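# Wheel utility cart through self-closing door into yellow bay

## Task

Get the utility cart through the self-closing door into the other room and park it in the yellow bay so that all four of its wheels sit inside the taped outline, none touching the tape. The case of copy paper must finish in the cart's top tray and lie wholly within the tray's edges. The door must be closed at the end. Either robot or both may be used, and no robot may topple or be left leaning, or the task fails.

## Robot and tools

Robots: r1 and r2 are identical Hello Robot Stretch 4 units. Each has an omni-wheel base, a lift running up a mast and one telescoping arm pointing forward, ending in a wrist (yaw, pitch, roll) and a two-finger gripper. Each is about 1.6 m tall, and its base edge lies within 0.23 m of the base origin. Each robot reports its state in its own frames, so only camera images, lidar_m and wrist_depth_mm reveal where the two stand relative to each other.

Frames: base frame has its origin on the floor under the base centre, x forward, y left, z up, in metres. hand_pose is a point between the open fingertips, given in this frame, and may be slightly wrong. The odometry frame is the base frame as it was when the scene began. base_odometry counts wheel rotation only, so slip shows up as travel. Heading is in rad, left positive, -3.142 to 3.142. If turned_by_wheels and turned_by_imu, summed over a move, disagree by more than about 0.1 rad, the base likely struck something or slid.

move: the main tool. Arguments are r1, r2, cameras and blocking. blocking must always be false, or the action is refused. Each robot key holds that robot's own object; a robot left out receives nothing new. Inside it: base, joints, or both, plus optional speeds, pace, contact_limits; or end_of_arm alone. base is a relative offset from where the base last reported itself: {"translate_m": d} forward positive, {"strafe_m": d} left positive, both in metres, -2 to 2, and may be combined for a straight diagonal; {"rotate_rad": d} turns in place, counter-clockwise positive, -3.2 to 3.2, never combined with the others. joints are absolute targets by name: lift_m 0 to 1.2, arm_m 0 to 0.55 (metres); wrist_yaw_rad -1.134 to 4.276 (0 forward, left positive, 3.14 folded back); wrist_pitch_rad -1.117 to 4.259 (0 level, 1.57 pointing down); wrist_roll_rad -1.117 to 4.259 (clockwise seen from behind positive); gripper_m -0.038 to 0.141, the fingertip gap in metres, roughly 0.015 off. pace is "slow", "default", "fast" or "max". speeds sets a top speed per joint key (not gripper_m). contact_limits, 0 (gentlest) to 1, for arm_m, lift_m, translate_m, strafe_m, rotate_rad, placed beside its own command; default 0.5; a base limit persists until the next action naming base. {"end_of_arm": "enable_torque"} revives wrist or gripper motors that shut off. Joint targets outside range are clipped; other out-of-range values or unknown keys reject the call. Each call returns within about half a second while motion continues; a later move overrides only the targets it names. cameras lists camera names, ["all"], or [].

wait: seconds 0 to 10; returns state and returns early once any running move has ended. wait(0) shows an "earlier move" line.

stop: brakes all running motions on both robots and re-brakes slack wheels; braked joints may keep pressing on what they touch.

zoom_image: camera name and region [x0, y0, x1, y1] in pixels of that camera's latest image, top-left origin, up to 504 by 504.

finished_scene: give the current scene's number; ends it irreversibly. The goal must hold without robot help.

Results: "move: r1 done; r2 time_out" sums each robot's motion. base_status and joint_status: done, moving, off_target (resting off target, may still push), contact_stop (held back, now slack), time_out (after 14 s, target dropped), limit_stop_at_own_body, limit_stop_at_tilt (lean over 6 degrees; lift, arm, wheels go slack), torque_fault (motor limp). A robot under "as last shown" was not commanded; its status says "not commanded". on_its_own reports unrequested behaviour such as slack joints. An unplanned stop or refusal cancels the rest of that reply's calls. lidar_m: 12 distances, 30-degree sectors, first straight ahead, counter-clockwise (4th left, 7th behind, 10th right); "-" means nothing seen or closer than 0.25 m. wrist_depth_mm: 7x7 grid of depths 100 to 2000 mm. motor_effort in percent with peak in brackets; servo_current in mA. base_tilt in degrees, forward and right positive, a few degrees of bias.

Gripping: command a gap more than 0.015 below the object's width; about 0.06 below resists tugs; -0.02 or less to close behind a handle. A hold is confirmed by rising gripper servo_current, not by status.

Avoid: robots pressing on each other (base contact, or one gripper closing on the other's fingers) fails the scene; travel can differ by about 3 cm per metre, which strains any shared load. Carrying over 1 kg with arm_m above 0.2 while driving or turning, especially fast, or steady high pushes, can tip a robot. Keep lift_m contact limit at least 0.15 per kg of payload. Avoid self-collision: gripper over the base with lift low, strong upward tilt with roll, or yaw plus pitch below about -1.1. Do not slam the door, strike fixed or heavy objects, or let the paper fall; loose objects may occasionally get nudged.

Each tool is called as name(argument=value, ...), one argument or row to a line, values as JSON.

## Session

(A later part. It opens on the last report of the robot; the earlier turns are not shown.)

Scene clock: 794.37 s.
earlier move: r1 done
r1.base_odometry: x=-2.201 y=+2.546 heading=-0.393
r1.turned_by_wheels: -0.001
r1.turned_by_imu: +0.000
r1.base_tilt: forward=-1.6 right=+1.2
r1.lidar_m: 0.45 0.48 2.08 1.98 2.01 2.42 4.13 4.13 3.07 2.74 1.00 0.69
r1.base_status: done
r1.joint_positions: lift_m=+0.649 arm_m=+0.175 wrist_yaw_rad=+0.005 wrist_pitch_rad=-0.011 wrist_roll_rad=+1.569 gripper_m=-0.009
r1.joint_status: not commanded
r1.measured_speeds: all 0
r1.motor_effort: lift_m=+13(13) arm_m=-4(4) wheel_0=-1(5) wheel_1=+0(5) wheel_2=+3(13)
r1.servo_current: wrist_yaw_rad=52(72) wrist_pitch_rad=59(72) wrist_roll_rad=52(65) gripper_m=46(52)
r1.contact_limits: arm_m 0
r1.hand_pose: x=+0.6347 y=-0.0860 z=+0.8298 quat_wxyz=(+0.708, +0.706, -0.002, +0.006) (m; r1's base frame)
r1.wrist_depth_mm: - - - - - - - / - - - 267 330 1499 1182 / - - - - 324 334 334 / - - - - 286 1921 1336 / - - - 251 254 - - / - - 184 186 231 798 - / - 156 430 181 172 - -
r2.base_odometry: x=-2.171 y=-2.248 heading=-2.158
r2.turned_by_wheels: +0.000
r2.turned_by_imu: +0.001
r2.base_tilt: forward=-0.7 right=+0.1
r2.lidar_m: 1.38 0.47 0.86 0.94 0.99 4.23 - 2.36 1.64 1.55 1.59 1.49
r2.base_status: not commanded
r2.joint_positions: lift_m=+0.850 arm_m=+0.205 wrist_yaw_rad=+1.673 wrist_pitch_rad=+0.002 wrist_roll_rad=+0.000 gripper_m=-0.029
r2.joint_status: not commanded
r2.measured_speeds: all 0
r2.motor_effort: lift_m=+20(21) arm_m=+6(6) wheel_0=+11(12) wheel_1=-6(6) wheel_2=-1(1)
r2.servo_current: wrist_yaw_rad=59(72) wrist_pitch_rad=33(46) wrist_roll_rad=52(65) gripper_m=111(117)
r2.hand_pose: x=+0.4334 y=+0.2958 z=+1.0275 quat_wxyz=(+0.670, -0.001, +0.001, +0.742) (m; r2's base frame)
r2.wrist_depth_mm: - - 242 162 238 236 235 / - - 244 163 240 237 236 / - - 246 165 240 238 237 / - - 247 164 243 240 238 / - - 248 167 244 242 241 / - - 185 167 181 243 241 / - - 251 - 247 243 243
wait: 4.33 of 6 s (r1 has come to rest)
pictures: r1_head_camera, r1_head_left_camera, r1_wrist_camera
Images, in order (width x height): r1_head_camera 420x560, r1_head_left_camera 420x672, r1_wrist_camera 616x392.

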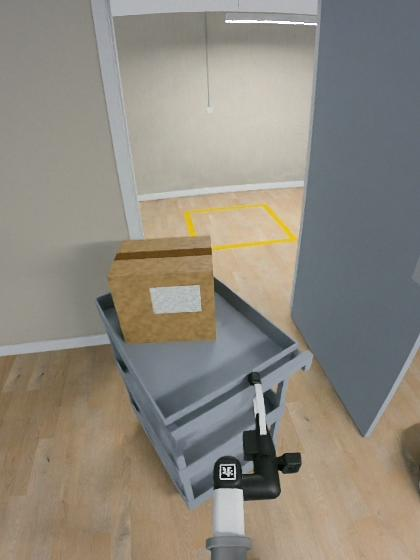

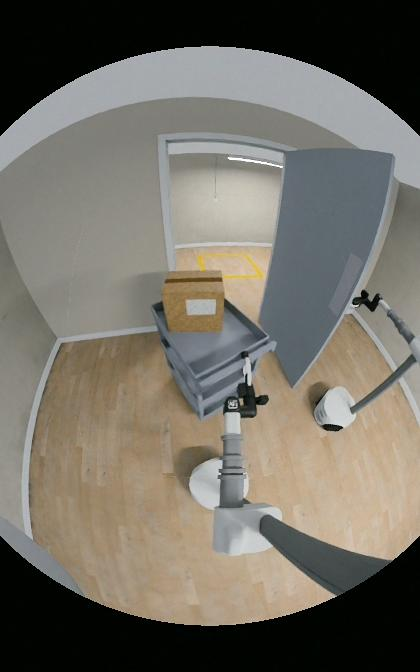

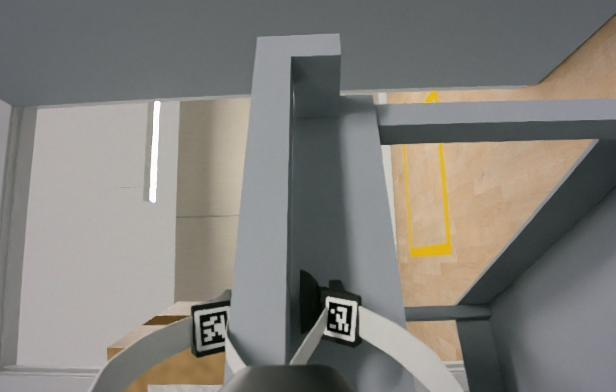

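move(
  blocking=false,
  r1={"base":{"translate_m":-0.3,"strafe_m":-0.13},"pace":"slow"},
)

wait(
  seconds=6,
)

move(
  blocking=false,
  r1={"base":{"translate_m":0.02,"strafe_m":0.2},"pace":"slow"},
)

wait(
  seconds=6,
  cameras=["r1_head_camera","r1_head_left_camera","r1_wrist_camera"],
)

Scene clock: 802.40 s.
move: r1 moving
r1.base_odometry: x=-2.214 y=+2.546 heading=-0.392
r1.turned_by_wheels: +0.000
r1.turned_by_imu: +0.000
r1.base_tilt: forward=-1.6 right=+1.3
r1.lidar_m: 0.45 0.47 2.08 1.99 2.00 2.44 4.12 4.12 3.06 2.71 0.99 0.66
r1.base_status: translate_m moving; strafe_m moving
r1.joint_positions: lift_m=+0.649 arm_m=+0.175 wrist_yaw_rad=+0.005 wrist_pitch_rad=-0.011 wrist_roll_rad=+1.569 gripper_m=-0.009
r1.joint_status: not commanded
r1.measured_speeds: translate_m=-0.049 strafe_m=-0.022 rotate_rad=+0.000 lift_m=+0.000 arm_m=+0.000 wrist_yaw_rad=+0.000 wrist_pitch_rad=+0.000 wrist_roll_rad=+0.000
r1.motor_effort: lift_m=+13(13) arm_m=-4(4) wheel_0=-1(2) wheel_1=-4(6) wheel_2=+10(12)
r1.servo_current: wrist_yaw_rad=39(65) wrist_pitch_rad=59(65) wrist_roll_rad=39(52) gripper_m=46(52)
r1.contact_limits: arm_m 0
r1.hand_pose: x=+0.6347 y=-0.0860 z=+0.8298 quat_wxyz=(+0.708, +0.706, -0.002, +0.006) (m; r1's base frame)
r1.wrist_depth_mm: - - - - - - - / - - - 266 330 1499 1205 / - - - - 324 334 334 / - - - - 287 1863 1366 / - - - 252 257 - - / - - 186 185 231 798 - / - 162 430 181 171 - -
r2: as last shown
r2.turned_by_imu: +0.000
r2.base_tilt: forward=-0.7 right=+0.0
r2.lidar_m: 1.37 0.46 0.83 0.91 1.03 4.23 - 2.36 1.66 1.53 1.58 1.48
r2.motor_effort: lift_m=+21(21) arm_m=+6(6) wheel_0=+12(12) wheel_1=-6(6) wheel_2=-1(1)
r2.servo_current: wrist_yaw_rad=52(65) wrist_pitch_rad=46(46) wrist_roll_rad=39(52) gripper_m=111(111)
r2.wrist_depth_mm: - - 243 162 239 236 235 / - - 243 163 241 238 236 / - - 245 164 241 239 237 / - - 248 164 242 241 238 / 1182 - 248 167 244 241 240 / - - 185 166 181 243 241 / - - 252 - 247 243 243
pictures: none

Scene clock: 806.37 s.
earlier move: r1 done
r1.base_odometry: x=-2.528 y=+2.540 heading=-0.392
r1.turned_by_wheels: +0.000
r1.turned_by_imu: +0.001
r1.base_tilt: forward=-1.6 right=+1.3
r1.lidar_m: 0.42 0.45 2.30 2.06 2.08 2.50 3.79 3.80 3.00 2.64 1.09 0.76
r1.base_status: done
r1.joint_positions: lift_m=+0.649 arm_m=+0.175 wrist_yaw_rad=+0.005 wrist_pitch_rad=-0.011 wrist_roll_rad=+1.569 gripper_m=-0.009
r1.joint_status: not commanded
r1.measured_speeds: all 0
r1.motor_effort: lift_m=+13(13) arm_m=-4(4) wheel_0=+2(4) wheel_1=+0(6) wheel_2=+5(12)
r1.servo_current: wrist_yaw_rad=46(72) wrist_pitch_rad=72(72) wrist_roll_rad=46(65) gripper_m=46(52)
r1.contact_limits: arm_m 0
r1.hand_pose: x=+0.6347 y=-0.0860 z=+0.8299 quat_wxyz=(+0.708, +0.706, -0.002, +0.006) (m; r1's base frame)
r1.wrist_depth_mm: - - - - - - - / - - - - - - 1229 / 1808 - - - - 1618 1160 / 1708 - - - 342 1618 1205 / 1661 - - 214 278 1863 1366 / 1661 - 211 185 237 1921 - / 1618 156 176 181 171 - -
r2.base_odometry: x=-2.171 y=-2.248 heading=-2.158
r2.turned_by_wheels: +0.000
r2.turned_by_imu: +0.001
r2.base_tilt: forward=-0.7 right=+0.0
r2.lidar_m: 1.38 0.47 1.07 0.77 0.94 4.25 - 2.38 1.63 1.53 1.58 1.49
r2.base_status: not commanded
r2.joint_positions: lift_m=+0.850 arm_m=+0.205 wrist_yaw_rad=+1.673 wrist_pitch_rad=+0.002 wrist_roll_rad=+0.000 gripper_m=-0.029
r2.joint_status: not commanded
r2.measured_speeds: all 0
r2.motor_effort: lift_m=+21(21) arm_m=+6(6) wheel_0=+12(12) wheel_1=-6(6) wheel_2=-1(1)
r2.servo_current: wrist_yaw_rad=52(72) wrist_pitch_rad=39(52) wrist_roll_rad=46(59) gripper_m=111(117)
r2.hand_pose: x=+0.4334 y=+0.2958 z=+1.0275 quat_wxyz=(+0.670, -0.001, +0.001, +0.742) (m; r2's base frame)
r2.wrist_depth_mm: - - 244 162 238 236 235 / - - 245 163 240 238 236 / - - 246 165 241 240 236 / - - 247 164 242 240 239 / 1078 - 249 167 243 242 241 / - 946 183 166 181 243 241 / - - 251 - 246 244 243
wait: 3.97 of 6 s (r1 has come to rest)
pictures: none

Scene clock: 806.87 s.
move: r1 moving
r1.base_odometry: x=-2.521 y=+2.552 heading=-0.393
r1.turned_by_wheels: -0.001
r1.turned_by_imu: -0.001
r1.base_tilt: forward=-1.6 right=+1.3
r1.lidar_m: 0.43 0.46 2.28 2.05 2.05 2.50 3.78 3.78 3.01 2.66 1.05 0.74
r1.base_status: translate_m moving; strafe_m moving
r1.joint_positions: lift_m=+0.649 arm_m=+0.175 wrist_yaw_rad=+0.004 wrist_pitch_rad=-0.011 wrist_roll_rad=+1.569 gripper_m=-0.009
r1.joint_status: not commanded
r1.measured_speeds: translate_m=+0.005 strafe_m=+0.053 rotate_rad=-0.002 lift_m=+0.000 arm_m=+0.000 wrist_yaw_rad=-0.030 wrist_pitch_rad=-0.002 wrist_roll_rad=+0.003
r1.motor_effort: lift_m=+13(13) arm_m=-4(4) wheel_0=-8(8) wheel_1=+4(9) wheel_2=-3(5)
r1.servo_current: wrist_yaw_rad=52(85) wrist_pitch_rad=52(72) wrist_roll_rad=39(65) gripper_m=46(52)
r1.contact_limits: arm_m 0
r1.hand_pose: x=+0.6346 y=-0.0863 z=+0.8300 quat_wxyz=(+0.708, +0.707, -0.003, +0.005) (m; r1's base frame)
r1.wrist_depth_mm: - - - - - - - / - - - - - - 1182 / 1708 - - - - 1576 1138 / 1708 - - - 345 1708 421 / 1661 - - 254 273 1921 1397 / 1661 - 184 186 233 1921 - / 1576 157 175 181 171 - -
r2: as last shown
r2.turned_by_imu: +0.000
r2.base_tilt: forward=-0.7 right=+0.1
r2.lidar_m: 1.38 0.48 1.05 0.75 0.93 4.22 - 2.38 1.66 1.54 1.60 1.47
r2.motor_effort: lift_m=+21(21) arm_m=+5(6) wheel_0=+11(12) wheel_1=-6(6) wheel_2=-1(1)
r2.servo_current: wrist_yaw_rad=52(59) wrist_pitch_rad=46(46) wrist_roll_rad=46(59) gripper_m=111(117)
r2.wrist_depth_mm: - - 243 162 237 236 236 / - - 245 163 240 237 236 / - - 246 164 242 238 236 / - - 247 165 243 240 240 / 1138 - 248 167 244 242 241 / - 931 183 167 181 243 240 / - - 251 - 244 243 243
pictures: none

Scene clock: 809.57 s.
earlier move: r1 done
r1.base_odometry: x=-2.433 y=+2.717 heading=-0.393
r1.turned_by_wheels: +0.000
r1.turned_by_imu: -0.002
r1.base_tilt: forward=-1.5 right=+1.3
r1.lidar_m: 0.40 0.50 2.09 1.85 1.90 2.29 3.85 3.85 3.20 2.87 1.19 0.63
r1.base_status: done
r1.joint_positions: lift_m=+0.649 arm_m=+0.175 wrist_yaw_rad=-0.008 wrist_pitch_rad=-0.012 wrist_roll_rad=+1.570 gripper_m=-0.009
r1.joint_status: not commanded
r1.measured_speeds: all 0
r1.motor_effort: lift_m=+13(13) arm_m=+4(4) wheel_0=-4(17) wheel_1=+3(9) wheel_2=-4(13)
r1.servo_current: wrist_yaw_rad=52(85) wrist_pitch_rad=72(85) wrist_roll_rad=46(65) gripper_m=46(59)
r1.contact_limits: arm_m 0
r1.hand_pose: x=+0.6335 y=-0.0898 z=+0.8302 quat_wxyz=(+0.707, +0.707, -0.007, +0.001) (m; r1's base frame)
r1.wrist_depth_mm: - - - - - - 1205 / - - - 301 - - 1281 / 1708 - - - 342 343 1098 / 1708 - - - 351 1863 1255 / 1661 - - 246 263 1983 517 / 1576 - 182 186 229 1983 - / 1537 151 178 180 162 - -
r2.base_odometry: x=-2.171 y=-2.248 heading=-2.158
r2.turned_by_wheels: +0.000
r2.turned_by_imu: +0.000
r2.base_tilt: forward=-0.6 right=+0.1
r2.lidar_m: 1.39 0.48 1.18 0.92 1.10 4.25 - 2.37 1.66 1.55 1.60 1.48
r2.base_status: not commanded
r2.joint_positions: lift_m=+0.850 arm_m=+0.205 wrist_yaw_rad=+1.673 wrist_pitch_rad=+0.002 wrist_roll_rad=+0.000 gripper_m=-0.029
r2.joint_status: not commanded
r2.measured_speeds: all 0
r2.motor_effort: lift_m=+20(21) arm_m=+5(6) wheel_0=+12(12) wheel_1=-6(6) wheel_2=-1(1)
r2.servo_current: wrist_yaw_rad=52(72) wrist_pitch_rad=46(46) wrist_roll_rad=39(59) gripper_m=111(124)
r2.hand_pose: x=+0.4334 y=+0.2958 z=+1.0275 quat_wxyz=(+0.670, -0.001, +0.001, +0.742) (m; r2's base frame)
r2.wrist_depth_mm: - - 243 162 239 236 235 / - - 244 163 240 237 236 / - - 246 164 241 239 237 / - - 246 165 242 240 238 / - 1229 249 167 244 242 239 / - - 183 166 181 242 240 / - - 253 - 247 243 243
wait: 2.70 of 6 s (r1 has come to rest)
pictures: r1_head_camera, r1_head_left_camera, r1_wrist_camera
Images, in order (width x height): r1_head_camera 420x560, r1_head_left_camera 420x672, r1_wrist_camera 616x392.

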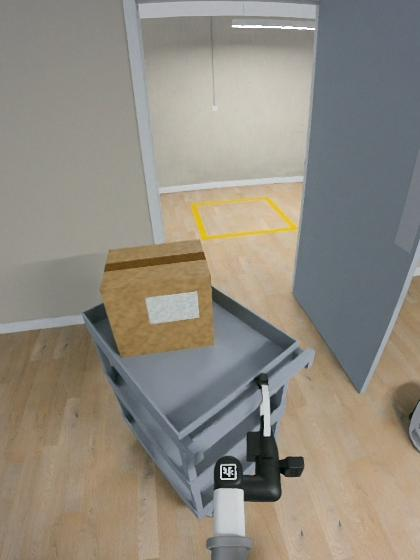

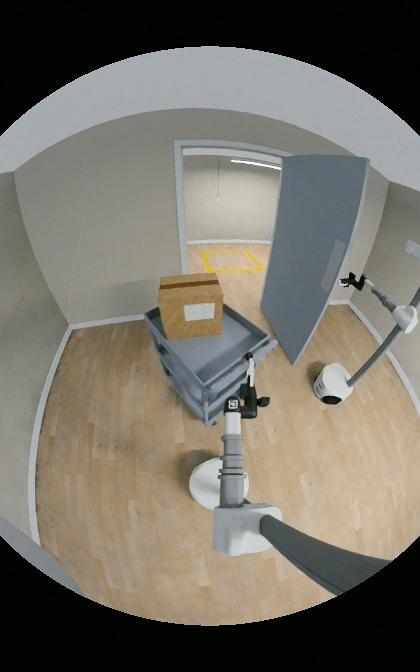

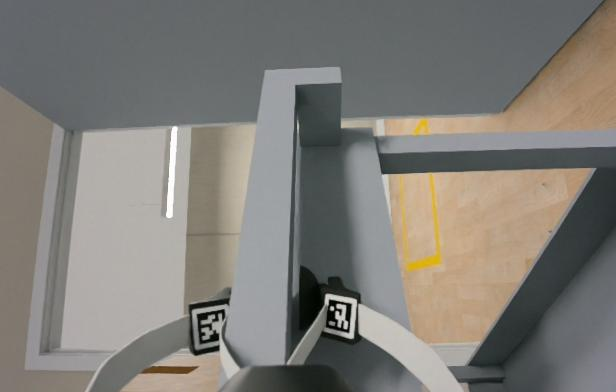

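move(
  blocking=false,
  r1={"joints":{"gripper_m":0.135}},
)

wait(
  seconds=3,
)

move(
  blocking=false,
  r1={"base":{"translate_m":-0.15,"strafe_m":-0.05},"pace":"slow"},
)

wait(
  seconds=4,
)

move(
  blocking=false,
  r1={"base":{"strafe_m":-0.38}},
)

wait(
  seconds=4,
)

move(
  blocking=false,
  r1={"base":{"rotate_rad":0.67}},
)

wait(
  seconds=4,
  cameras=["r1_head_camera","r1_wrist_camera"],
)

Scene clock: 826.33 s.
move: r1 moving
r1.base_odometry: x=-2.433 y=+2.717 heading=-0.393
r1.turned_by_wheels: +0.000
r1.turned_by_imu: +0.000
r1.base_tilt: forward=-1.6 right=+1.3
r1.lidar_m: 0.41 0.49 2.06 1.85 1.87 2.25 3.86 3.87 3.21 2.86 1.22 0.71
r1.base_status: not commanded
r1.joint_positions: lift_m=+0.649 arm_m=+0.175 wrist_yaw_rad=-0.008 wrist_pitch_rad=-0.012 wrist_roll_rad=+1.570 gripper_m=+0.012
r1.joint_status: gripper_m moving
r1.measured_speeds: all 0
r1.motor_effort: lift_m=+13(13) arm_m=+4(4) wheel_0=-4(4) wheel_1=+3(3) wheel_2=-4(4)
r1.servo_current: wrist_yaw_rad=65(72) wrist_pitch_rad=72(72) wrist_roll_rad=59(59) gripper_m=85(85)
r1.contact_limits: arm_m 0
r1.hand_pose: x=+0.6335 y=-0.0898 z=+0.8302 quat_wxyz=(+0.707, +0.707, -0.007, +0.001) (m; r1's base frame)
r1.wrist_depth_mm: - - - - - - 1205 / - - - 301 - - 1281 / 1756 - - - 345 347 343 / 1708 - - - 353 1863 1281 / 1708 - - 250 268 1921 - / 1618 - 184 198 183 1983 - / 1537 148 181 210 167 - -
r2: as last shown
r2.base_tilt: forward=-0.7 right=+0.1
r2.lidar_m: 1.37 0.46 1.13 0.89 1.06 4.22 - 2.40 1.67 1.54 1.60 1.48
r2.motor_effort: lift_m=+21(21) arm_m=+6(6) wheel_0=+11(12) wheel_1=-6(6) wheel_2=-1(1)
r2.servo_current: wrist_yaw_rad=52(59) wrist_pitch_rad=39(52) wrist_roll_rad=59(59) gripper_m=111(117)
r2.wrist_depth_mm: - - 243 162 238 236 236 / - - 245 163 239 237 236 / - - 245 164 240 239 237 / - - 247 165 242 241 239 / - 1229 249 167 244 243 241 / - - 185 166 181 243 241 / - - 251 - 246 244 242
pictures: none

Scene clock: 828.13 s.
earlier move: r1 done
r1.base_odometry: x=-2.433 y=+2.717 heading=-0.393
r1.turned_by_wheels: +0.000
r1.turned_by_imu: +0.000
r1.base_tilt: forward=-1.6 right=+1.2
r1.lidar_m: 0.44 0.47 2.10 1.86 1.88 2.28 3.84 3.86 3.21 2.86 1.19 0.65
r1.base_status: not commanded
r1.joint_positions: lift_m=+0.649 arm_m=+0.175 wrist_yaw_rad=-0.008 wrist_pitch_rad=-0.001 wrist_roll_rad=+1.570 gripper_m=+0.135
r1.joint_status: all done
r1.measured_speeds: all 0
r1.motor_effort: lift_m=+13(13) arm_m=+4(4) wheel_0=-4(4) wheel_1=+2(3) wheel_2=-4(4)
r1.servo_current: wrist_yaw_rad=59(78) wrist_pitch_rad=46(72) wrist_roll_rad=46(65) gripper_m=39(104)
r1.contact_limits: arm_m 0
r1.hand_pose: x=+0.6335 y=-0.0898 z=+0.8272 quat_wxyz=(+0.707, +0.707, -0.003, -0.002) (m; r1's base frame)
r1.wrist_depth_mm: - - - - - - 1118 / - - - - - 1464 1160 / 1756 - - 324 - 1464 1160 / - - - 319 - 1537 424 / - - - - - 1708 - / - 209 184 249 211 189 - / - 496 163 141 - - -
r2.base_odometry: x=-2.171 y=-2.248 heading=-2.158
r2.turned_by_wheels: +0.000
r2.turned_by_imu: +0.000
r2.base_tilt: forward=-0.7 right=+0.0
r2.lidar_m: 1.39 0.47 1.15 0.91 1.09 4.22 - 2.37 1.64 1.53 1.58 1.47
r2.base_status: not commanded
r2.joint_positions: lift_m=+0.850 arm_m=+0.205 wrist_yaw_rad=+1.673 wrist_pitch_rad=+0.002 wrist_roll_rad=+0.000 gripper_m=-0.029
r2.joint_status: not commanded
r2.measured_speeds: all 0
r2.motor_effort: lift_m=+21(21) arm_m=+5(6) wheel_0=+11(12) wheel_1=-6(6) wheel_2=-1(1)
r2.servo_current: wrist_yaw_rad=52(65) wrist_pitch_rad=39(52) wrist_roll_rad=33(59) gripper_m=111(117)
r2.hand_pose: x=+0.4334 y=+0.2958 z=+1.0275 quat_wxyz=(+0.670, -0.001, +0.001, +0.742) (m; r2's base frame)
r2.wrist_depth_mm: - - 242 162 239 236 235 / - - 244 163 239 238 235 / - - 245 165 241 238 237 / - - 246 165 242 240 239 / - - 248 167 245 241 240 / - - 184 166 181 243 241 / - - 250 - 246 244 243
wait: 1.80 of 3 s (r1 has come to rest)
pictures: none

Scene clock: 828.63 s.
move: r1 moving
r1.base_odometry: x=-2.445 y=+2.718 heading=-0.393
r1.turned_by_wheels: +0.000
r1.turned_by_imu: +0.000
r1.base_tilt: forward=-1.6 right=+1.3
r1.lidar_m: 0.38 0.48 2.10 1.88 1.86 2.27 3.84 3.84 3.19 2.86 1.21 0.68
r1.base_status: translate_m moving; strafe_m moving
r1.joint_positions: lift_m=+0.649 arm_m=+0.175 wrist_yaw_rad=-0.003 wrist_pitch_rad=+0.000 wrist_roll_rad=+1.570 gripper_m=+0.135
r1.joint_status: not commanded
r1.measured_speeds: translate_m=-0.048 strafe_m=-0.016 rotate_rad=+0.002 lift_m=+0.000 arm_m=+0.000 wrist_yaw_rad=+0.003 wrist_pitch_rad=+0.000 wrist_roll_rad=+0.000
r1.motor_effort: lift_m=+13(13) arm_m=+4(4) wheel_0=-5(6) wheel_1=-4(7) wheel_2=+5(5)
r1.servo_current: wrist_yaw_rad=59(65) wrist_pitch_rad=39(46) wrist_roll_rad=39(52) gripper_m=39(52)
r1.contact_limits: arm_m 0
r1.hand_pose: x=+0.6340 y=-0.0882 z=+0.8268 quat_wxyz=(+0.707, +0.707, -0.001, -0.001) (m; r1's base frame)
r1.wrist_depth_mm: - - - - - - 1098 / - - - - - 1430 1160 / 1708 - - 357 - 1464 1060 / - - - 329 - 1576 421 / - - - - - 1708 - / - 209 183 255 212 195 - / 1576 530 469 148 - - -
r2: as last shown
r2.lidar_m: 1.39 0.45 1.16 0.93 1.11 4.25 - 2.37 1.66 1.53 1.59 1.48
r2.motor_effort: lift_m=+21(21) arm_m=+5(6) wheel_0=+12(12) wheel_1=-6(6) wheel_2=-1(1)
r2.servo_current: wrist_yaw_rad=59(72) wrist_pitch_rad=33(46) wrist_roll_rad=39(52) gripper_m=104(117)
r2.wrist_depth_mm: - - 243 162 238 237 235 / - - 243 163 239 237 236 / - - 246 164 242 238 237 / - - 247 165 243 240 239 / - 1281 248 167 245 241 240 / - - 183 166 181 244 241 / - - 251 - 246 243 242
pictures: none

Scene clock: 830.93 s.
earlier move: r1 done
r1.base_odometry: x=-2.590 y=+2.729 heading=-0.393
r1.turned_by_wheels: +0.000
r1.turned_by_imu: -0.001
r1.base_tilt: forward=-1.6 right=+1.3
r1.lidar_m: 0.57 0.62 2.13 1.90 1.91 2.31 3.70 3.68 3.18 2.83 1.23 1.33
r1.base_status: done
r1.joint_positions: lift_m=+0.649 arm_m=+0.175 wrist_yaw_rad=-0.003 wrist_pitch_rad=+0.000 wrist_roll_rad=+1.570 gripper_m=+0.135
r1.joint_status: not commanded
r1.measured_speeds: all 0
r1.motor_effort: lift_m=+13(13) arm_m=+4(4) wheel_0=-2(6) wheel_1=-3(7) wheel_2=+1(7)
r1.servo_current: wrist_yaw_rad=59(65) wrist_pitch_rad=26(52) wrist_roll_rad=52(72) gripper_m=46(52)
r1.contact_limits: arm_m 0
r1.hand_pose: x=+0.6340 y=-0.0882 z=+0.8268 quat_wxyz=(+0.707, +0.707, -0.001, -0.001) (m; r1's base frame)
r1.wrist_depth_mm: - - - - - - 1098 / - - - - - 1464 1182 / 1808 - - - - 1661 1182 / 1808 - - 484 - 1499 1025 / - - - 430 - - - / 1708 210 - 353 - 194 - / 1618 183 609 142 - - -
r2.base_odometry: x=-2.171 y=-2.248 heading=-2.158
r2.turned_by_wheels: +0.000
r2.turned_by_imu: +0.000
r2.base_tilt: forward=-0.7 right=+0.0
r2.lidar_m: 1.39 0.46 1.18 0.92 1.10 4.22 - 2.38 1.66 1.53 1.60 1.46
r2.base_status: not commanded
r2.joint_positions: lift_m=+0.850 arm_m=+0.205 wrist_yaw_rad=+1.673 wrist_pitch_rad=+0.002 wrist_roll_rad=+0.000 gripper_m=-0.029
r2.joint_status: not commanded
r2.measured_speeds: all 0
r2.motor_effort: lift_m=+21(21) arm_m=+6(6) wheel_0=+12(12) wheel_1=-6(6) wheel_2=-1(1)
r2.servo_current: wrist_yaw_rad=52(72) wrist_pitch_rad=39(46) wrist_roll_rad=46(59) gripper_m=111(117)
r2.hand_pose: x=+0.4334 y=+0.2958 z=+1.0275 quat_wxyz=(+0.670, -0.001, +0.001, +0.742) (m; r2's base frame)
r2.wrist_depth_mm: - - 243 163 238 236 236 / - - 245 163 239 237 236 / - - 246 164 241 238 237 / - - 246 165 242 239 240 / 1229 - 248 167 244 241 240 / - - 184 166 181 244 241 / - - 251 - 246 243 243
wait: 2.30 of 4 s (r1 has come to rest)
pictures: none

Scene clock: 831.43 s.
move: r1 moving
r1.base_odometry: x=-2.604 y=+2.695 heading=-0.393
r1.turned_by_wheels: +0.000
r1.turned_by_imu: +0.000
r1.base_tilt: forward=-1.6 right=+1.2
r1.lidar_m: 0.59 0.58 2.16 1.93 1.93 2.34 3.67 3.68 3.11 2.80 1.21 1.26
r1.base_status: strafe_m moving
r1.joint_positions: lift_m=+0.649 arm_m=+0.175 wrist_yaw_rad=-0.003 wrist_pitch_rad=+0.000 wrist_roll_rad=+1.570 gripper_m=+0.135
r1.joint_status: not commanded
r1.measured_speeds: translate_m=+0.000 strafe_m=-0.141 rotate_rad=+0.002 lift_m=+0.000 arm_m=+0.000 wrist_yaw_rad=+0.000 wrist_pitch_rad=+0.000 wrist_roll_rad=+0.000
r1.motor_effort: lift_m=+13(13) arm_m=+4(4) wheel_0=+10(12) wheel_1=-8(10) wheel_2=+1(2)
r1.servo_current: wrist_yaw_rad=59(59) wrist_pitch_rad=46(46) wrist_roll_rad=39(65) gripper_m=39(46)
r1.contact_limits: arm_m 0
r1.hand_pose: x=+0.6340 y=-0.0882 z=+0.8268 quat_wxyz=(+0.707, +0.707, -0.001, -0.001) (m; r1's base frame)
r1.wrist_depth_mm: - - - - - - 1098 / - - - - - 1464 1160 / 1808 - - - - 1708 1182 / 1863 - - - - 1576 1078 / - - - 469 - 517 459 / 1661 210 - 370 - 193 - / 1708 177 707 141 - - -
r2: as last shown
r2.lidar_m: 1.39 0.46 1.17 0.92 1.07 4.25 - 2.38 1.65 1.55 1.59 1.49
r2.motor_effort: lift_m=+21(21) arm_m=+6(6) wheel_0=+11(12) wheel_1=-6(6) wheel_2=-1(1)
r2.servo_current: wrist_yaw_rad=46(65) wrist_pitch_rad=39(46) wrist_roll_rad=52(52) gripper_m=104(117)
r2.wrist_depth_mm: - - 243 162 239 236 235 / - - 244 163 238 237 236 / - - 245 165 240 239 237 / - - 247 165 242 240 239 / 1229 - 248 167 244 242 239 / - - 184 166 181 242 241 / - - 251 - 247 243 243
pictures: none

Scene clock: 833.53 s.
earlier move: r1 done
r1.base_odometry: x=-2.736 y=+2.378 heading=-0.393
r1.turned_by_wheels: +0.000
r1.turned_by_imu: -0.002
r1.base_tilt: forward=-1.6 right=+1.3
r1.lidar_m: 0.84 0.74 2.53 2.25 2.28 2.71 3.61 3.63 2.76 2.45 1.09 1.00
r1.base_status: done
r1.joint_positions: lift_m=+0.648 arm_m=+0.175 wrist_yaw_rad=-0.003 wrist_pitch_rad=+0.000 wrist_roll_rad=+1.570 gripper_m=+0.135
r1.joint_status: not commanded
r1.measured_speeds: all 0
r1.motor_effort: lift_m=+13(13) arm_m=+4(4) wheel_0=+2(12) wheel_1=-1(10) wheel_2=+0(2)
r1.servo_current: wrist_yaw_rad=46(72) wrist_pitch_rad=33(52) wrist_roll_rad=46(65) gripper_m=39(52)
r1.contact_limits: arm_m 0
r1.hand_pose: x=+0.6340 y=-0.0882 z=+0.8268 quat_wxyz=(+0.707, +0.707, -0.001, -0.001) (m; r1's base frame)
r1.wrist_depth_mm: - - - - - 1618 1160 / - - 1042 - - 1618 1160 / - 946 946 - - - 1118 / - - - - - 1576 1205 / 1863 - - - - 1708 1205 / 1808 209 - - - 196 1205 / - - - 149 - 1808 1205
r2.base_odometry: x=-2.171 y=-2.248 heading=-2.158
r2.turned_by_wheels: +0.000
r2.turned_by_imu: +0.000
r2.base_tilt: forward=-0.6 right=+0.0
r2.lidar_m: 1.39 0.46 1.17 0.93 0.72 1.00 - 2.37 1.65 1.55 1.59 1.47
r2.base_status: not commanded
r2.joint_positions: lift_m=+0.850 arm_m=+0.205 wrist_yaw_rad=+1.673 wrist_pitch_rad=+0.002 wrist_roll_rad=+0.000 gripper_m=-0.029
r2.joint_status: not commanded
r2.measured_speeds: all 0
r2.motor_effort: lift_m=+21(21) arm_m=+6(6) wheel_0=+11(12) wheel_1=-6(6) wheel_2=-1(1)
r2.servo_current: wrist_yaw_rad=52(72) wrist_pitch_rad=39(46) wrist_roll_rad=52(59) gripper_m=104(117)
r2.hand_pose: x=+0.4334 y=+0.2958 z=+1.0275 quat_wxyz=(+0.670, -0.001, +0.001, +0.742) (m; r2's base frame)
r2.wrist_depth_mm: - - 243 162 238 237 235 / - - 244 163 240 237 236 / - - 245 164 241 239 236 / - - 247 164 242 240 238 / - - 248 167 244 242 240 / - - 185 166 182 242 242 / - - 251 - 246 245 244
wait: 2.10 of 4 s (r1 has come to rest)
pictures: none

Scene clock: 834.03 s.
move: r1 moving
r1.base_odometry: x=-2.736 y=+2.378 heading=-0.141
r1.turned_by_wheels: +0.252
r1.turned_by_imu: +0.253
r1.base_tilt: forward=-1.6 right=+1.3
r1.lidar_m: 0.78 0.73 2.33 2.25 2.41 3.43 3.64 3.34 2.55 2.47 1.00 1.06
r1.base_status: rotate_rad moving
r1.joint_positions: lift_m=+0.648 arm_m=+0.175 wrist_yaw_rad=-0.003 wrist_pitch_rad=+0.000 wrist_roll_rad=+1.570 gripper_m=+0.135
r1.joint_status: not commanded
r1.measured_speeds: translate_m=+0.000 strafe_m=+0.002 rotate_rad=+0.974 lift_m=+0.000 arm_m=+0.000 wrist_yaw_rad=+0.000 wrist_pitch_rad=+0.000 wrist_roll_rad=+0.000
r1.motor_effort: lift_m=+13(13) arm_m=+4(4) wheel_0=-6(8) wheel_1=-8(8) wheel_2=-8(8)
r1.servo_current: wrist_yaw_rad=65(65) wrist_pitch_rad=46(46) wrist_roll_rad=39(59) gripper_m=46(52)
r1.contact_limits: arm_m 0
r1.hand_pose: x=+0.6340 y=-0.0882 z=+0.8268 quat_wxyz=(+0.707, +0.707, -0.001, -0.001) (m; r1's base frame)
r1.wrist_depth_mm: - - - - - - 1098 / - - - - - 1537 1138 / - - - - - 1708 1182 / - - - - - 1756 1229 / 1863 - - - - 1708 1205 / 1808 199 - - 530 196 1098 / - - - 142 - - -
r2: as last shown
r2.base_tilt: forward=-0.7 right=+0.0
r2.lidar_m: 1.37 0.44 1.15 0.93 0.87 1.01 - 2.40 1.67 1.54 1.60 1.48
r2.motor_effort: lift_m=+21(21) arm_m=+5(6) wheel_0=+12(12) wheel_1=-6(6) wheel_2=-1(1)
r2.servo_current: wrist_yaw_rad=46(59) wrist_pitch_rad=39(46) wrist_roll_rad=46(59) gripper_m=111(117)
r2.wrist_depth_mm: - - 243 162 239 236 236 / - - 244 163 239 237 236 / - - 246 164 241 240 237 / - - 247 164 243 240 239 / - - 249 167 244 242 240 / - - 185 166 181 242 240 / - - 251 - 246 243 243
pictures: none

Scene clock: 835.00 s.
earlier move: r1 done
r1.base_odometry: x=-2.736 y=+2.378 heading=+0.277
r1.turned_by_wheels: +0.418
r1.turned_by_imu: +0.421
r1.base_tilt: forward=-1.6 right=+1.3
r1.lidar_m: 0.74 2.40 2.27 2.32 3.07 3.57 3.69 2.62 2.45 1.01 1.01 0.79
r1.base_status: done
r1.joint_positions: lift_m=+0.648 arm_m=+0.175 wrist_yaw_rad=-0.002 wrist_pitch_rad=+0.000 wrist_roll_rad=+1.570 gripper_m=+0.135
r1.joint_status: not commanded
r1.measured_speeds: all 0
r1.motor_effort: lift_m=+13(13) arm_m=+4(4) wheel_0=-1(8) wheel_1=-1(8) wheel_2=-1(8)
r1.servo_current: wrist_yaw_rad=46(65) wrist_pitch_rad=46(52) wrist_roll_rad=46(72) gripper_m=46(52)
r1.contact_limits: arm_m 0
r1.hand_pose: x=+0.6341 y=-0.0880 z=+0.8268 quat_wxyz=(+0.707, +0.707, -0.001, -0.001) (m; r1's base frame)
r1.wrist_depth_mm: - - - 439 - 1708 - / 1708 - - 430 - - 439 / - - 699 427 - - - / - - 683 418 - - - / - - 723 415 - - - / - 210 768 355 211 194 - / - - - 142 418 421 430
r2.base_odometry: x=-2.171 y=-2.248 heading=-2.158
r2.turned_by_wheels: +0.000
r2.turned_by_imu: +0.000
r2.base_tilt: forward=-0.6 right=+0.0
r2.lidar_m: 1.38 0.46 1.14 0.92 0.99 1.04 - 2.38 1.65 1.55 1.59 1.50
r2.base_status: not commanded
r2.joint_positions: lift_m=+0.850 arm_m=+0.205 wrist_yaw_rad=+1.673 wrist_pitch_rad=+0.002 wrist_roll_rad=+0.000 gripper_m=-0.029
r2.joint_status: not commanded
r2.measured_speeds: all 0
r2.motor_effort: lift_m=+21(21) arm_m=+6(6) wheel_0=+11(12) wheel_1=-6(6) wheel_2=-1(1)
r2.servo_current: wrist_yaw_rad=46(65) wrist_pitch_rad=39(52) wrist_roll_rad=46(59) gripper_m=104(117)
r2.hand_pose: x=+0.4334 y=+0.2958 z=+1.0275 quat_wxyz=(+0.670, -0.001, +0.001, +0.742) (m; r2's base frame)
r2.wrist_depth_mm: - - 243 162 238 236 235 / - - 245 163 240 237 236 / - - 246 164 241 239 237 / - - 246 164 242 240 239 / - - 248 167 244 241 240 / - - 184 167 181 244 242 / - - 251 - 247 243 242
wait: 0.97 of 4 s (r1 has come to rest)
pictures: r1_head_camera, r1_wrist_camera
Images, in order (width x height): r1_head_camera 420x560, r1_wrist_camera 616x392.

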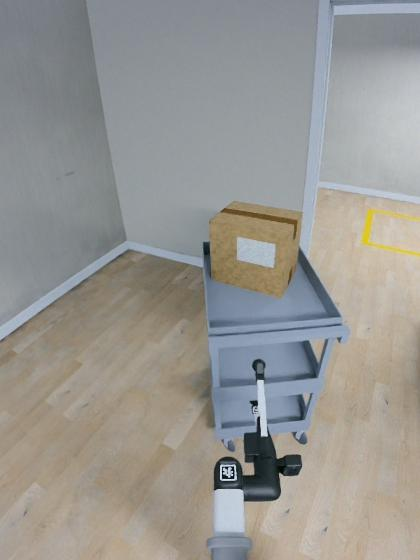

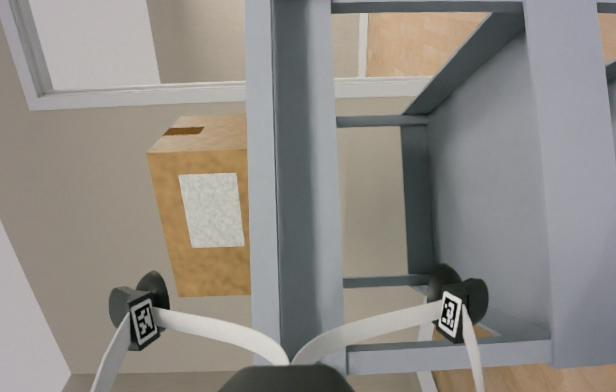

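move(
  blocking=false,
  r1={"base":{"strafe_m":-0.055,"translate_m":0.05},"pace":"slow"},
)

wait(
  seconds=3,
)

move(
  blocking=false,
  r1={"base":{"translate_m":0.14},"pace":"slow"},
)

wait(
  seconds=3,
  cameras=["r1_head_camera","r1_wrist_camera"],
)

Scene clock: 846.73 s.
move: r1 moving
r1.base_odometry: x=-2.725 y=+2.371 heading=+0.277
r1.turned_by_wheels: +0.000
r1.turned_by_imu: +0.000
r1.base_tilt: forward=-1.6 right=+1.3
r1.lidar_m: 0.73 2.39 2.27 2.33 3.08 3.60 3.68 2.61 2.46 0.99 1.00 0.79
r1.base_status: translate_m moving; strafe_m moving
r1.joint_positions: lift_m=+0.648 arm_m=+0.175 wrist_yaw_rad=-0.002 wrist_pitch_rad=+0.000 wrist_roll_rad=+1.570 gripper_m=+0.135
r1.joint_status: not commanded
r1.measured_speeds: translate_m=+0.033 strafe_m=-0.037 rotate_rad=+0.001 lift_m=+0.000 arm_m=+0.000 wrist_yaw_rad=+0.000 wrist_pitch_rad=+0.000 wrist_roll_rad=+0.000
r1.motor_effort: lift_m=+13(13) arm_m=+4(4) wheel_0=+7(7) wheel_1=-3(6) wheel_2=-5(7)
r1.servo_current: wrist_yaw_rad=33(72) wrist_pitch_rad=46(52) wrist_roll_rad=65(65) gripper_m=39(52)
r1.contact_limits: arm_m 0
r1.hand_pose: x=+0.6341 y=-0.0880 z=+0.8268 quat_wxyz=(+0.707, +0.707, -0.001, -0.001) (m; r1's base frame)
r1.wrist_depth_mm: - - - 427 - 1756 - / 1756 - - 427 - - 433 / - - 654 418 - - - / - 676 668 415 - - - / - - 723 410 - - - / - 211 759 349 210 193 - / - - - 142 413 410 -
r2: as last shown
r2.base_tilt: forward=-0.7 right=+0.0
r2.lidar_m: 1.39 0.45 1.17 0.93 0.99 1.01 - 2.37 1.66 1.53 1.58 1.48
r2.servo_current: wrist_yaw_rad=52(59) wrist_pitch_rad=39(46) wrist_roll_rad=59(59) gripper_m=111(117)
r2.wrist_depth_mm: - - 242 162 238 237 235 / - - 244 163 240 236 236 / - - 247 165 242 238 237 / - - 246 165 242 240 239 / - - 249 167 244 241 241 / - - 185 166 181 243 241 / - - 251 - 246 243 242
pictures: none

Scene clock: 848.23 s.
earlier move: r1 done
r1.base_odometry: x=-2.673 y=+2.338 heading=+0.277
r1.turned_by_wheels: +0.000
r1.turned_by_imu: +0.000
r1.base_tilt: forward=-1.6 right=+1.3
r1.lidar_m: 0.69 2.41 2.27 2.34 3.11 3.67 3.67 2.60 2.43 0.94 0.96 0.73
r1.base_status: done
r1.joint_positions: lift_m=+0.648 arm_m=+0.175 wrist_yaw_rad=-0.002 wrist_pitch_rad=+0.000 wrist_roll_rad=+1.570 gripper_m=+0.135
r1.joint_status: not commanded
r1.measured_speeds: all 0
r1.motor_effort: lift_m=+13(13) arm_m=+4(4) wheel_0=+3(9) wheel_1=-2(6) wheel_2=-2(7)
r1.servo_current: wrist_yaw_rad=20(72) wrist_pitch_rad=39(52) wrist_roll_rad=52(72) gripper_m=46(52)
r1.contact_limits: arm_m 0
r1.hand_pose: x=+0.6341 y=-0.0880 z=+0.8268 quat_wxyz=(+0.707, +0.707, -0.001, -0.001) (m; r1's base frame)
r1.wrist_depth_mm: - - - 389 421 424 397 / - - - 384 - 1863 - / - - 715 379 - - - / - 615 615 377 - - - / - - 654 373 - - - / - 210 683 370 191 195 - / - - - 142 - - -
r2.base_odometry: x=-2.171 y=-2.248 heading=-2.158
r2.turned_by_wheels: +0.000
r2.turned_by_imu: +0.000
r2.base_tilt: forward=-0.7 right=+0.1
r2.lidar_m: 1.38 0.47 1.17 0.92 0.91 0.97 - 2.36 1.66 1.54 1.59 1.48
r2.base_status: not commanded
r2.joint_positions: lift_m=+0.850 arm_m=+0.205 wrist_yaw_rad=+1.673 wrist_pitch_rad=+0.002 wrist_roll_rad=+0.000 gripper_m=-0.029
r2.joint_status: not commanded
r2.measured_speeds: all 0
r2.motor_effort: lift_m=+21(21) arm_m=+6(6) wheel_0=+12(12) wheel_1=-6(6) wheel_2=-1(1)
r2.servo_current: wrist_yaw_rad=72(72) wrist_pitch_rad=39(46) wrist_roll_rad=33(59) gripper_m=111(117)
r2.hand_pose: x=+0.4334 y=+0.2958 z=+1.0275 quat_wxyz=(+0.670, -0.001, +0.001, +0.742) (m; r2's base frame)
r2.wrist_depth_mm: - - 243 163 237 236 236 / - - 244 163 239 238 236 / - - 246 164 241 239 237 / - - 248 165 243 240 238 / - - 249 167 244 242 240 / - - 184 167 182 243 241 / - - 251 - 247 244 242
wait: 1.50 of 3 s (r1 has come to rest)
pictures: none

Scene clock: 848.73 s.
move: r1 moving
r1.base_odometry: x=-2.661 y=+2.342 heading=+0.277
r1.turned_by_wheels: +0.000
r1.turned_by_imu: +0.000
r1.base_tilt: forward=-1.6 right=+1.3
r1.lidar_m: 0.67 2.44 2.25 2.35 3.07 3.66 3.66 2.60 2.43 0.91 0.92 0.73
r1.base_status: translate_m moving
r1.joint_positions: lift_m=+0.648 arm_m=+0.175 wrist_yaw_rad=-0.002 wrist_pitch_rad=+0.000 wrist_roll_rad=+1.570 gripper_m=+0.135
r1.joint_status: not commanded
r1.measured_speeds: translate_m=+0.049 strafe_m=+0.000 rotate_rad=-0.003 lift_m=+0.000 arm_m=+0.000 wrist_yaw_rad=+0.000 wrist_pitch_rad=+0.000 wrist_roll_rad=+0.000
r1.motor_effort: lift_m=+13(13) arm_m=+3(4) wheel_0=+4(7) wheel_1=+6(6) wheel_2=-5(7)
r1.servo_current: wrist_yaw_rad=46(65) wrist_pitch_rad=46(52) wrist_roll_rad=39(59) gripper_m=46(46)
r1.contact_limits: arm_m 0
r1.hand_pose: x=+0.6341 y=-0.0880 z=+0.8268 quat_wxyz=(+0.707, +0.707, -0.001, -0.001) (m; r1's base frame)
r1.wrist_depth_mm: - - - 382 394 399 - / - - - 375 - - - / - - 699 370 - - - / - 609 603 364 - - - / - - 640 364 - - - / - 209 676 359 191 194 - / - - - 142 - - -
r2: as last shown
r2.base_tilt: forward=-0.7 right=+0.0
r2.lidar_m: 1.38 0.45 1.19 0.94 0.95 0.97 - 2.38 1.66 1.54 1.58 1.49
r2.motor_effort: lift_m=+21(21) arm_m=+6(6) wheel_0=+11(12) wheel_1=-6(6) wheel_2=-1(1)
r2.servo_current: wrist_yaw_rad=46(65) wrist_pitch_rad=33(46) wrist_roll_rad=39(52) gripper_m=111(117)
r2.wrist_depth_mm: - - 242 162 238 236 236 / - - 244 163 240 237 236 / - - 245 164 241 238 237 / - - 246 165 242 239 239 / - - 249 167 244 243 240 / - - 184 167 181 242 242 / - - 252 - 247 243 243
pictures: none

Scene clock: 850.90 s.
earlier move: r1 done
r1.base_odometry: x=-2.538 y=+2.377 heading=+0.277
r1.turned_by_wheels: +0.000
r1.turned_by_imu: +0.000
r1.base_tilt: forward=-1.6 right=+1.3
r1.lidar_m: 0.54 2.34 2.23 2.27 3.01 3.77 3.77 2.65 2.50 0.91 1.03 0.61
r1.base_status: done
r1.joint_positions: lift_m=+0.648 arm_m=+0.175 wrist_yaw_rad=-0.002 wrist_pitch_rad=+0.000 wrist_roll_rad=+1.570 gripper_m=+0.135
r1.joint_status: not commanded
r1.measured_speeds: all 0
r1.motor_effort: lift_m=+13(13) arm_m=+4(4) wheel_0=+5(8) wheel_1=+3(7) wheel_2=-1(7)
r1.servo_current: wrist_yaw_rad=52(72) wrist_pitch_rad=33(52) wrist_roll_rad=39(65) gripper_m=46(52)
r1.contact_limits: arm_m 0
r1.hand_pose: x=+0.6341 y=-0.0880 z=+0.8268 quat_wxyz=(+0.707, +0.707, -0.001, -0.001) (m; r1's base frame)
r1.wrist_depth_mm: - - - 258 - 1618 1205 / - - - 254 - 1756 - / - - 190 251 - - - / - 477 209 247 - - - / - 488 488 242 - - - / - 197 183 239 191 194 - / - 591 559 150 - 768 -
r2.base_odometry: x=-2.171 y=-2.248 heading=-2.158
r2.turned_by_wheels: +0.000
r2.turned_by_imu: +0.000
r2.base_tilt: forward=-0.6 right=+0.1
r2.lidar_m: 1.39 0.48 1.15 0.93 0.93 1.01 - 2.37 1.65 1.54 1.61 1.49
r2.base_status: not commanded
r2.joint_positions: lift_m=+0.850 arm_m=+0.205 wrist_yaw_rad=+1.673 wrist_pitch_rad=+0.002 wrist_roll_rad=+0.000 gripper_m=-0.029
r2.joint_status: not commanded
r2.measured_speeds: all 0
r2.motor_effort: lift_m=+21(21) arm_m=+6(6) wheel_0=+11(12) wheel_1=-6(6) wheel_2=-1(1)
r2.servo_current: wrist_yaw_rad=46(72) wrist_pitch_rad=46(46) wrist_roll_rad=46(59) gripper_m=104(117)
r2.hand_pose: x=+0.4334 y=+0.2958 z=+1.0275 quat_wxyz=(+0.670, -0.001, +0.001, +0.742) (m; r2's base frame)
r2.wrist_depth_mm: - - 243 162 239 237 235 / - - 244 163 240 237 235 / - - 245 165 240 239 237 / - - 246 164 242 240 238 / - - 249 167 244 241 240 / - - 183 166 181 243 241 / - - 251 - 246 244 243
wait: 2.17 of 3 s (r1 has come to rest)
pictures: r1_head_camera, r1_wrist_camera
Images, in order (width x height): r1_head_camera 420x560, r1_wrist_camera 616x392.

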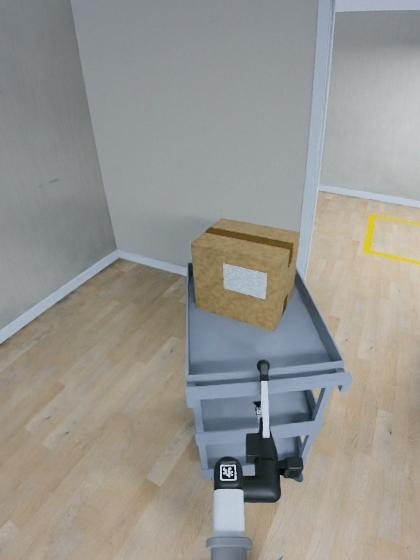

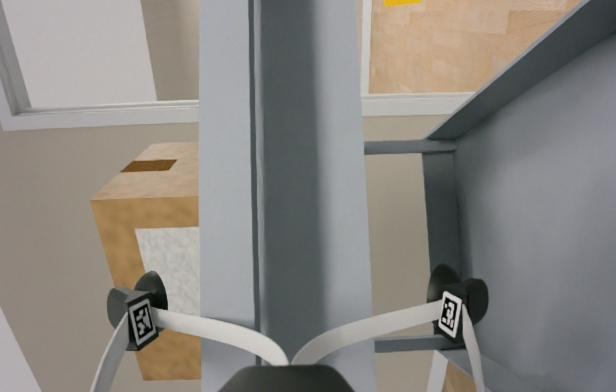

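move(
  blocking=false,
  r1={"base":{"translate_m":0.035},"pace":"slow"},
)

wait(
  seconds=3,
)

move(
  blocking=false,
  r1={"joints":{"gripper_m":0.0}},
)

wait(
  seconds=4,
  cameras=["r1_head_camera","r1_wrist_camera","r1_head_right_camera"],
)

Scene clock: 860.63 s.
move: r1 moving
r1.base_odometry: x=-2.526 y=+2.380 heading=+0.278
r1.turned_by_wheels: +0.000
r1.turned_by_imu: +0.000
r1.base_tilt: forward=-1.6 right=+1.2
r1.lidar_m: 0.54 2.33 2.20 2.28 3.03 3.79 3.78 2.66 2.51 0.91 1.07 0.57
r1.base_status: translate_m moving
r1.joint_positions: lift_m=+0.648 arm_m=+0.175 wrist_yaw_rad=-0.002 wrist_pitch_rad=+0.000 wrist_roll_rad=+1.570 gripper_m=+0.135
r1.joint_status: not commanded
r1.measured_speeds: translate_m=+0.049 strafe_m=+0.000 rotate_rad=+0.002 lift_m=+0.000 arm_m=+0.000 wrist_yaw_rad=+0.000 wrist_pitch_rad=+0.000 wrist_roll_rad=+0.000
r1.motor_effort: lift_m=+13(13) arm_m=+4(4) wheel_0=+6(7) wheel_1=+4(6) wheel_2=-7(8)
r1.servo_current: wrist_yaw_rad=52(52) wrist_pitch_rad=46(46) wrist_roll_rad=59(59) gripper_m=46(52)
r1.contact_limits: arm_m 0
r1.hand_pose: x=+0.6341 y=-0.0880 z=+0.8268 quat_wxyz=(+0.707, +0.707, -0.001, -0.001) (m; r1's base frame)
r1.wrist_depth_mm: - - - 249 - 1708 1205 / - - - 243 - 1808 - / - - 178 240 - - - / - 466 455 236 - - - / - 484 477 232 232 - - / - 193 188 228 193 195 - / - - 167 149 - 707 -
r2: as last shown
r2.base_tilt: forward=-0.7 right=+0.0
r2.lidar_m: 1.39 0.46 1.19 0.93 0.94 1.01 - 2.39 1.67 1.54 1.57 1.48
r2.servo_current: wrist_yaw_rad=59(65) wrist_pitch_rad=33(52) wrist_roll_rad=46(59) gripper_m=111(117)
r2.wrist_depth_mm: - - 243 162 239 237 235 / - - 243 163 240 236 237 / - - 246 164 241 238 238 / - - 247 164 243 240 239 / - - 248 167 244 242 241 / - - 185 166 181 244 242 / - - 251 - 246 243 242
pictures: none

Scene clock: 861.60 s.
earlier move: r1 done
r1.base_odometry: x=-2.505 y=+2.386 heading=+0.278
r1.turned_by_wheels: +0.000
r1.turned_by_imu: +0.000
r1.base_tilt: forward=-1.6 right=+1.3
r1.lidar_m: 0.53 2.31 2.20 2.28 2.98 3.81 3.77 2.66 2.50 0.92 1.14 0.60
r1.base_status: done
r1.joint_positions: lift_m=+0.648 arm_m=+0.175 wrist_yaw_rad=-0.002 wrist_pitch_rad=+0.000 wrist_roll_rad=+1.570 gripper_m=+0.135
r1.joint_status: not commanded
r1.measured_speeds: all 0
r1.motor_effort: lift_m=+13(13) arm_m=+4(4) wheel_0=+4(7) wheel_1=+2(8) wheel_2=-4(8)
r1.servo_current: wrist_yaw_rad=46(72) wrist_pitch_rad=39(52) wrist_roll_rad=46(59) gripper_m=39(52)
r1.contact_limits: arm_m 0
r1.hand_pose: x=+0.6341 y=-0.0880 z=+0.8268 quat_wxyz=(+0.707, +0.707, -0.001, -0.001) (m; r1's base frame)
r1.wrist_depth_mm: - - - 243 - 1708 1281 / - - - 238 1576 1756 - / - - 178 235 234 - - / - 480 449 230 - - - / - 469 473 226 226 - - / - 190 169 222 191 194 - / - 559 164 156 220 741 -
r2.base_odometry: x=-2.171 y=-2.248 heading=-2.158
r2.turned_by_wheels: +0.000
r2.turned_by_imu: +0.000
r2.base_tilt: forward=-0.6 right=+0.1
r2.lidar_m: 1.37 0.47 1.19 0.95 0.90 1.03 - 2.40 1.64 1.54 1.60 1.50
r2.base_status: not commanded
r2.joint_positions: lift_m=+0.850 arm_m=+0.205 wrist_yaw_rad=+1.673 wrist_pitch_rad=+0.002 wrist_roll_rad=+0.000 gripper_m=-0.029
r2.joint_status: not commanded
r2.measured_speeds: all 0
r2.motor_effort: lift_m=+21(21) arm_m=+5(6) wheel_0=+12(12) wheel_1=-6(6) wheel_2=-1(1)
r2.servo_current: wrist_yaw_rad=52(65) wrist_pitch_rad=39(52) wrist_roll_rad=46(59) gripper_m=111(117)
r2.hand_pose: x=+0.4334 y=+0.2958 z=+1.0275 quat_wxyz=(+0.670, -0.001, +0.001, +0.742) (m; r2's base frame)
r2.wrist_depth_mm: - - 243 162 238 236 235 / - - 244 163 239 238 236 / - - 246 164 242 239 237 / - - 245 165 243 241 239 / - - 248 167 244 241 240 / - - 184 166 181 243 241 / - - 252 - 246 243 243
wait: 0.97 of 3 s (r1 has come to rest)
pictures: none

Scene clock: 862.10 s.
move: r1 moving
r1.base_odometry: x=-2.505 y=+2.386 heading=+0.278
r1.turned_by_wheels: +0.000
r1.turned_by_imu: +0.000
r1.base_tilt: forward=-1.6 right=+1.3
r1.lidar_m: 0.52 2.32 2.21 2.28 2.98 3.78 3.79 2.65 2.52 0.90 1.13 0.60
r1.base_status: not commanded
r1.joint_positions: lift_m=+0.648 arm_m=+0.175 wrist_yaw_rad=-0.002 wrist_pitch_rad=+0.000 wrist_roll_rad=+1.570 gripper_m=+0.123
r1.joint_status: gripper_m moving
r1.measured_speeds: translate_m=+0.000 strafe_m=+0.000 rotate_rad=-0.001 lift_m=+0.000 arm_m=+0.000 wrist_yaw_rad=+0.000 wrist_pitch_rad=+0.000 wrist_roll_rad=+0.000
r1.motor_effort: lift_m=+13(13) arm_m=+4(4) wheel_0=+3(4) wheel_1=+2(2) wheel_2=-4(4)
r1.servo_current: wrist_yaw_rad=46(52) wrist_pitch_rad=46(46) wrist_roll_rad=46(72) gripper_m=85(85)
r1.contact_limits: arm_m 0
r1.hand_pose: x=+0.6341 y=-0.0880 z=+0.8268 quat_wxyz=(+0.707, +0.707, -0.001, -0.001) (m; r1's base frame)
r1.wrist_depth_mm: - - - 243 - 1756 1229 / - - - 239 1537 1661 - / - - 175 236 235 - - / - 488 452 231 - - - / - 477 469 227 226 - - / - 193 167 223 198 185 - / - 559 163 148 220 - -
r2: as last shown
r2.lidar_m: 1.38 0.45 1.16 0.96 0.93 1.08 - 2.39 1.65 1.53 1.58 1.50
r2.motor_effort: lift_m=+21(21) arm_m=+6(6) wheel_0=+12(12) wheel_1=-6(6) wheel_2=-1(1)
r2.servo_current: wrist_yaw_rad=52(65) wrist_pitch_rad=46(46) wrist_roll_rad=33(52) gripper_m=104(117)
r2.wrist_depth_mm: - - 243 162 238 237 235 / - - 244 163 240 237 236 / - - 246 164 241 238 237 / - - 247 165 242 240 239 / - - 248 167 244 242 239 / - - 185 167 181 243 241 / - - 251 - 246 243 243
pictures: none

Scene clock: 863.83 s.
earlier move: r1 done
r1.base_odometry: x=-2.505 y=+2.386 heading=+0.277
r1.turned_by_wheels: +0.000
r1.turned_by_imu: +0.000
r1.base_tilt: forward=-1.6 right=+1.3
r1.lidar_m: 0.55 2.31 2.21 2.27 2.99 3.81 3.79 2.63 2.51 0.87 1.16 0.58
r1.base_status: not commanded
r1.joint_positions: lift_m=+0.648 arm_m=+0.175 wrist_yaw_rad=-0.002 wrist_pitch_rad=+0.000 wrist_roll_rad=+1.570 gripper_m=+0.001
r1.joint_status: all done
r1.measured_speeds: all 0
r1.motor_effort: lift_m=+13(13) arm_m=+4(4) wheel_0=+2(4) wheel_1=+1(2) wheel_2=-4(4)
r1.servo_current: wrist_yaw_rad=46(65) wrist_pitch_rad=39(46) wrist_roll_rad=52(72) gripper_m=111(286)
r1.contact_limits: arm_m 0
r1.hand_pose: x=+0.6341 y=-0.0880 z=+0.8267 quat_wxyz=(+0.707, +0.707, -0.001, -0.001) (m; r1's base frame)
r1.wrist_depth_mm: - - - 247 - 1661 1160 / - - 181 241 - 1661 - / - - 176 237 - - - / - 488 174 233 - - - / - 473 192 230 230 - - / - 488 181 227 185 - - / - 169 179 222 223 145 -
r2.base_odometry: x=-2.171 y=-2.248 heading=-2.158
r2.turned_by_wheels: +0.000
r2.turned_by_imu: +0.000
r2.base_tilt: forward=-0.6 right=+0.0
r2.lidar_m: 1.37 0.49 1.21 0.97 0.91 1.05 - 2.38 1.66 1.55 1.59 1.50
r2.base_status: not commanded
r2.joint_positions: lift_m=+0.850 arm_m=+0.205 wrist_yaw_rad=+1.673 wrist_pitch_rad=+0.002 wrist_roll_rad=+0.000 gripper_m=-0.029
r2.joint_status: not commanded
r2.measured_speeds: all 0
r2.motor_effort: lift_m=+21(21) arm_m=+6(6) wheel_0=+12(12) wheel_1=-6(6) wheel_2=-1(1)
r2.servo_current: wrist_yaw_rad=59(65) wrist_pitch_rad=33(46) wrist_roll_rad=52(59) gripper_m=104(117)
r2.hand_pose: x=+0.4334 y=+0.2958 z=+1.0275 quat_wxyz=(+0.670, -0.001, +0.001, +0.742) (m; r2's base frame)
r2.wrist_depth_mm: - - 243 162 238 236 235 / - - 244 163 240 238 236 / - - 246 164 241 239 238 / - - 248 164 243 241 239 / - - 248 167 244 242 241 / - - 185 166 181 243 242 / - - 251 - 245 243 242
wait: 1.73 of 4 s (r1 has come to rest)
pictures: r1_head_camera, r1_head_right_camera, r1_wrist_camera
Images, in order (width x height): r1_head_camera 420x560, r1_head_right_camera 420x672, r1_wrist_camera 616x392.

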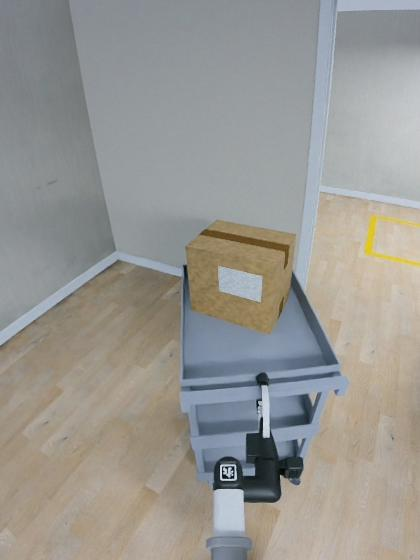

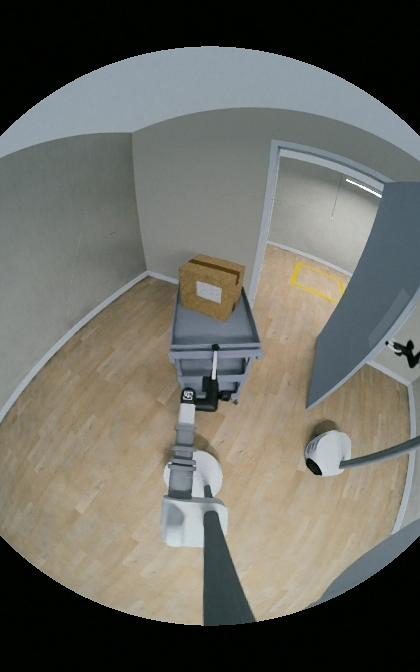

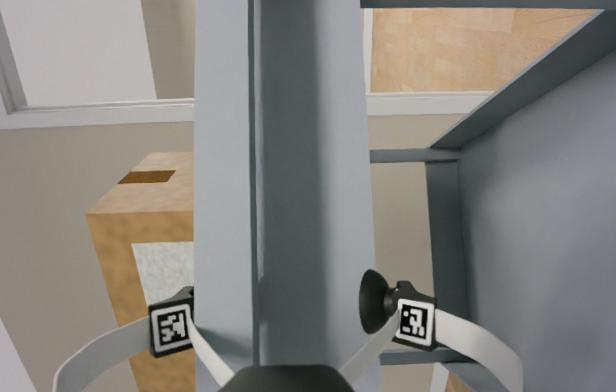

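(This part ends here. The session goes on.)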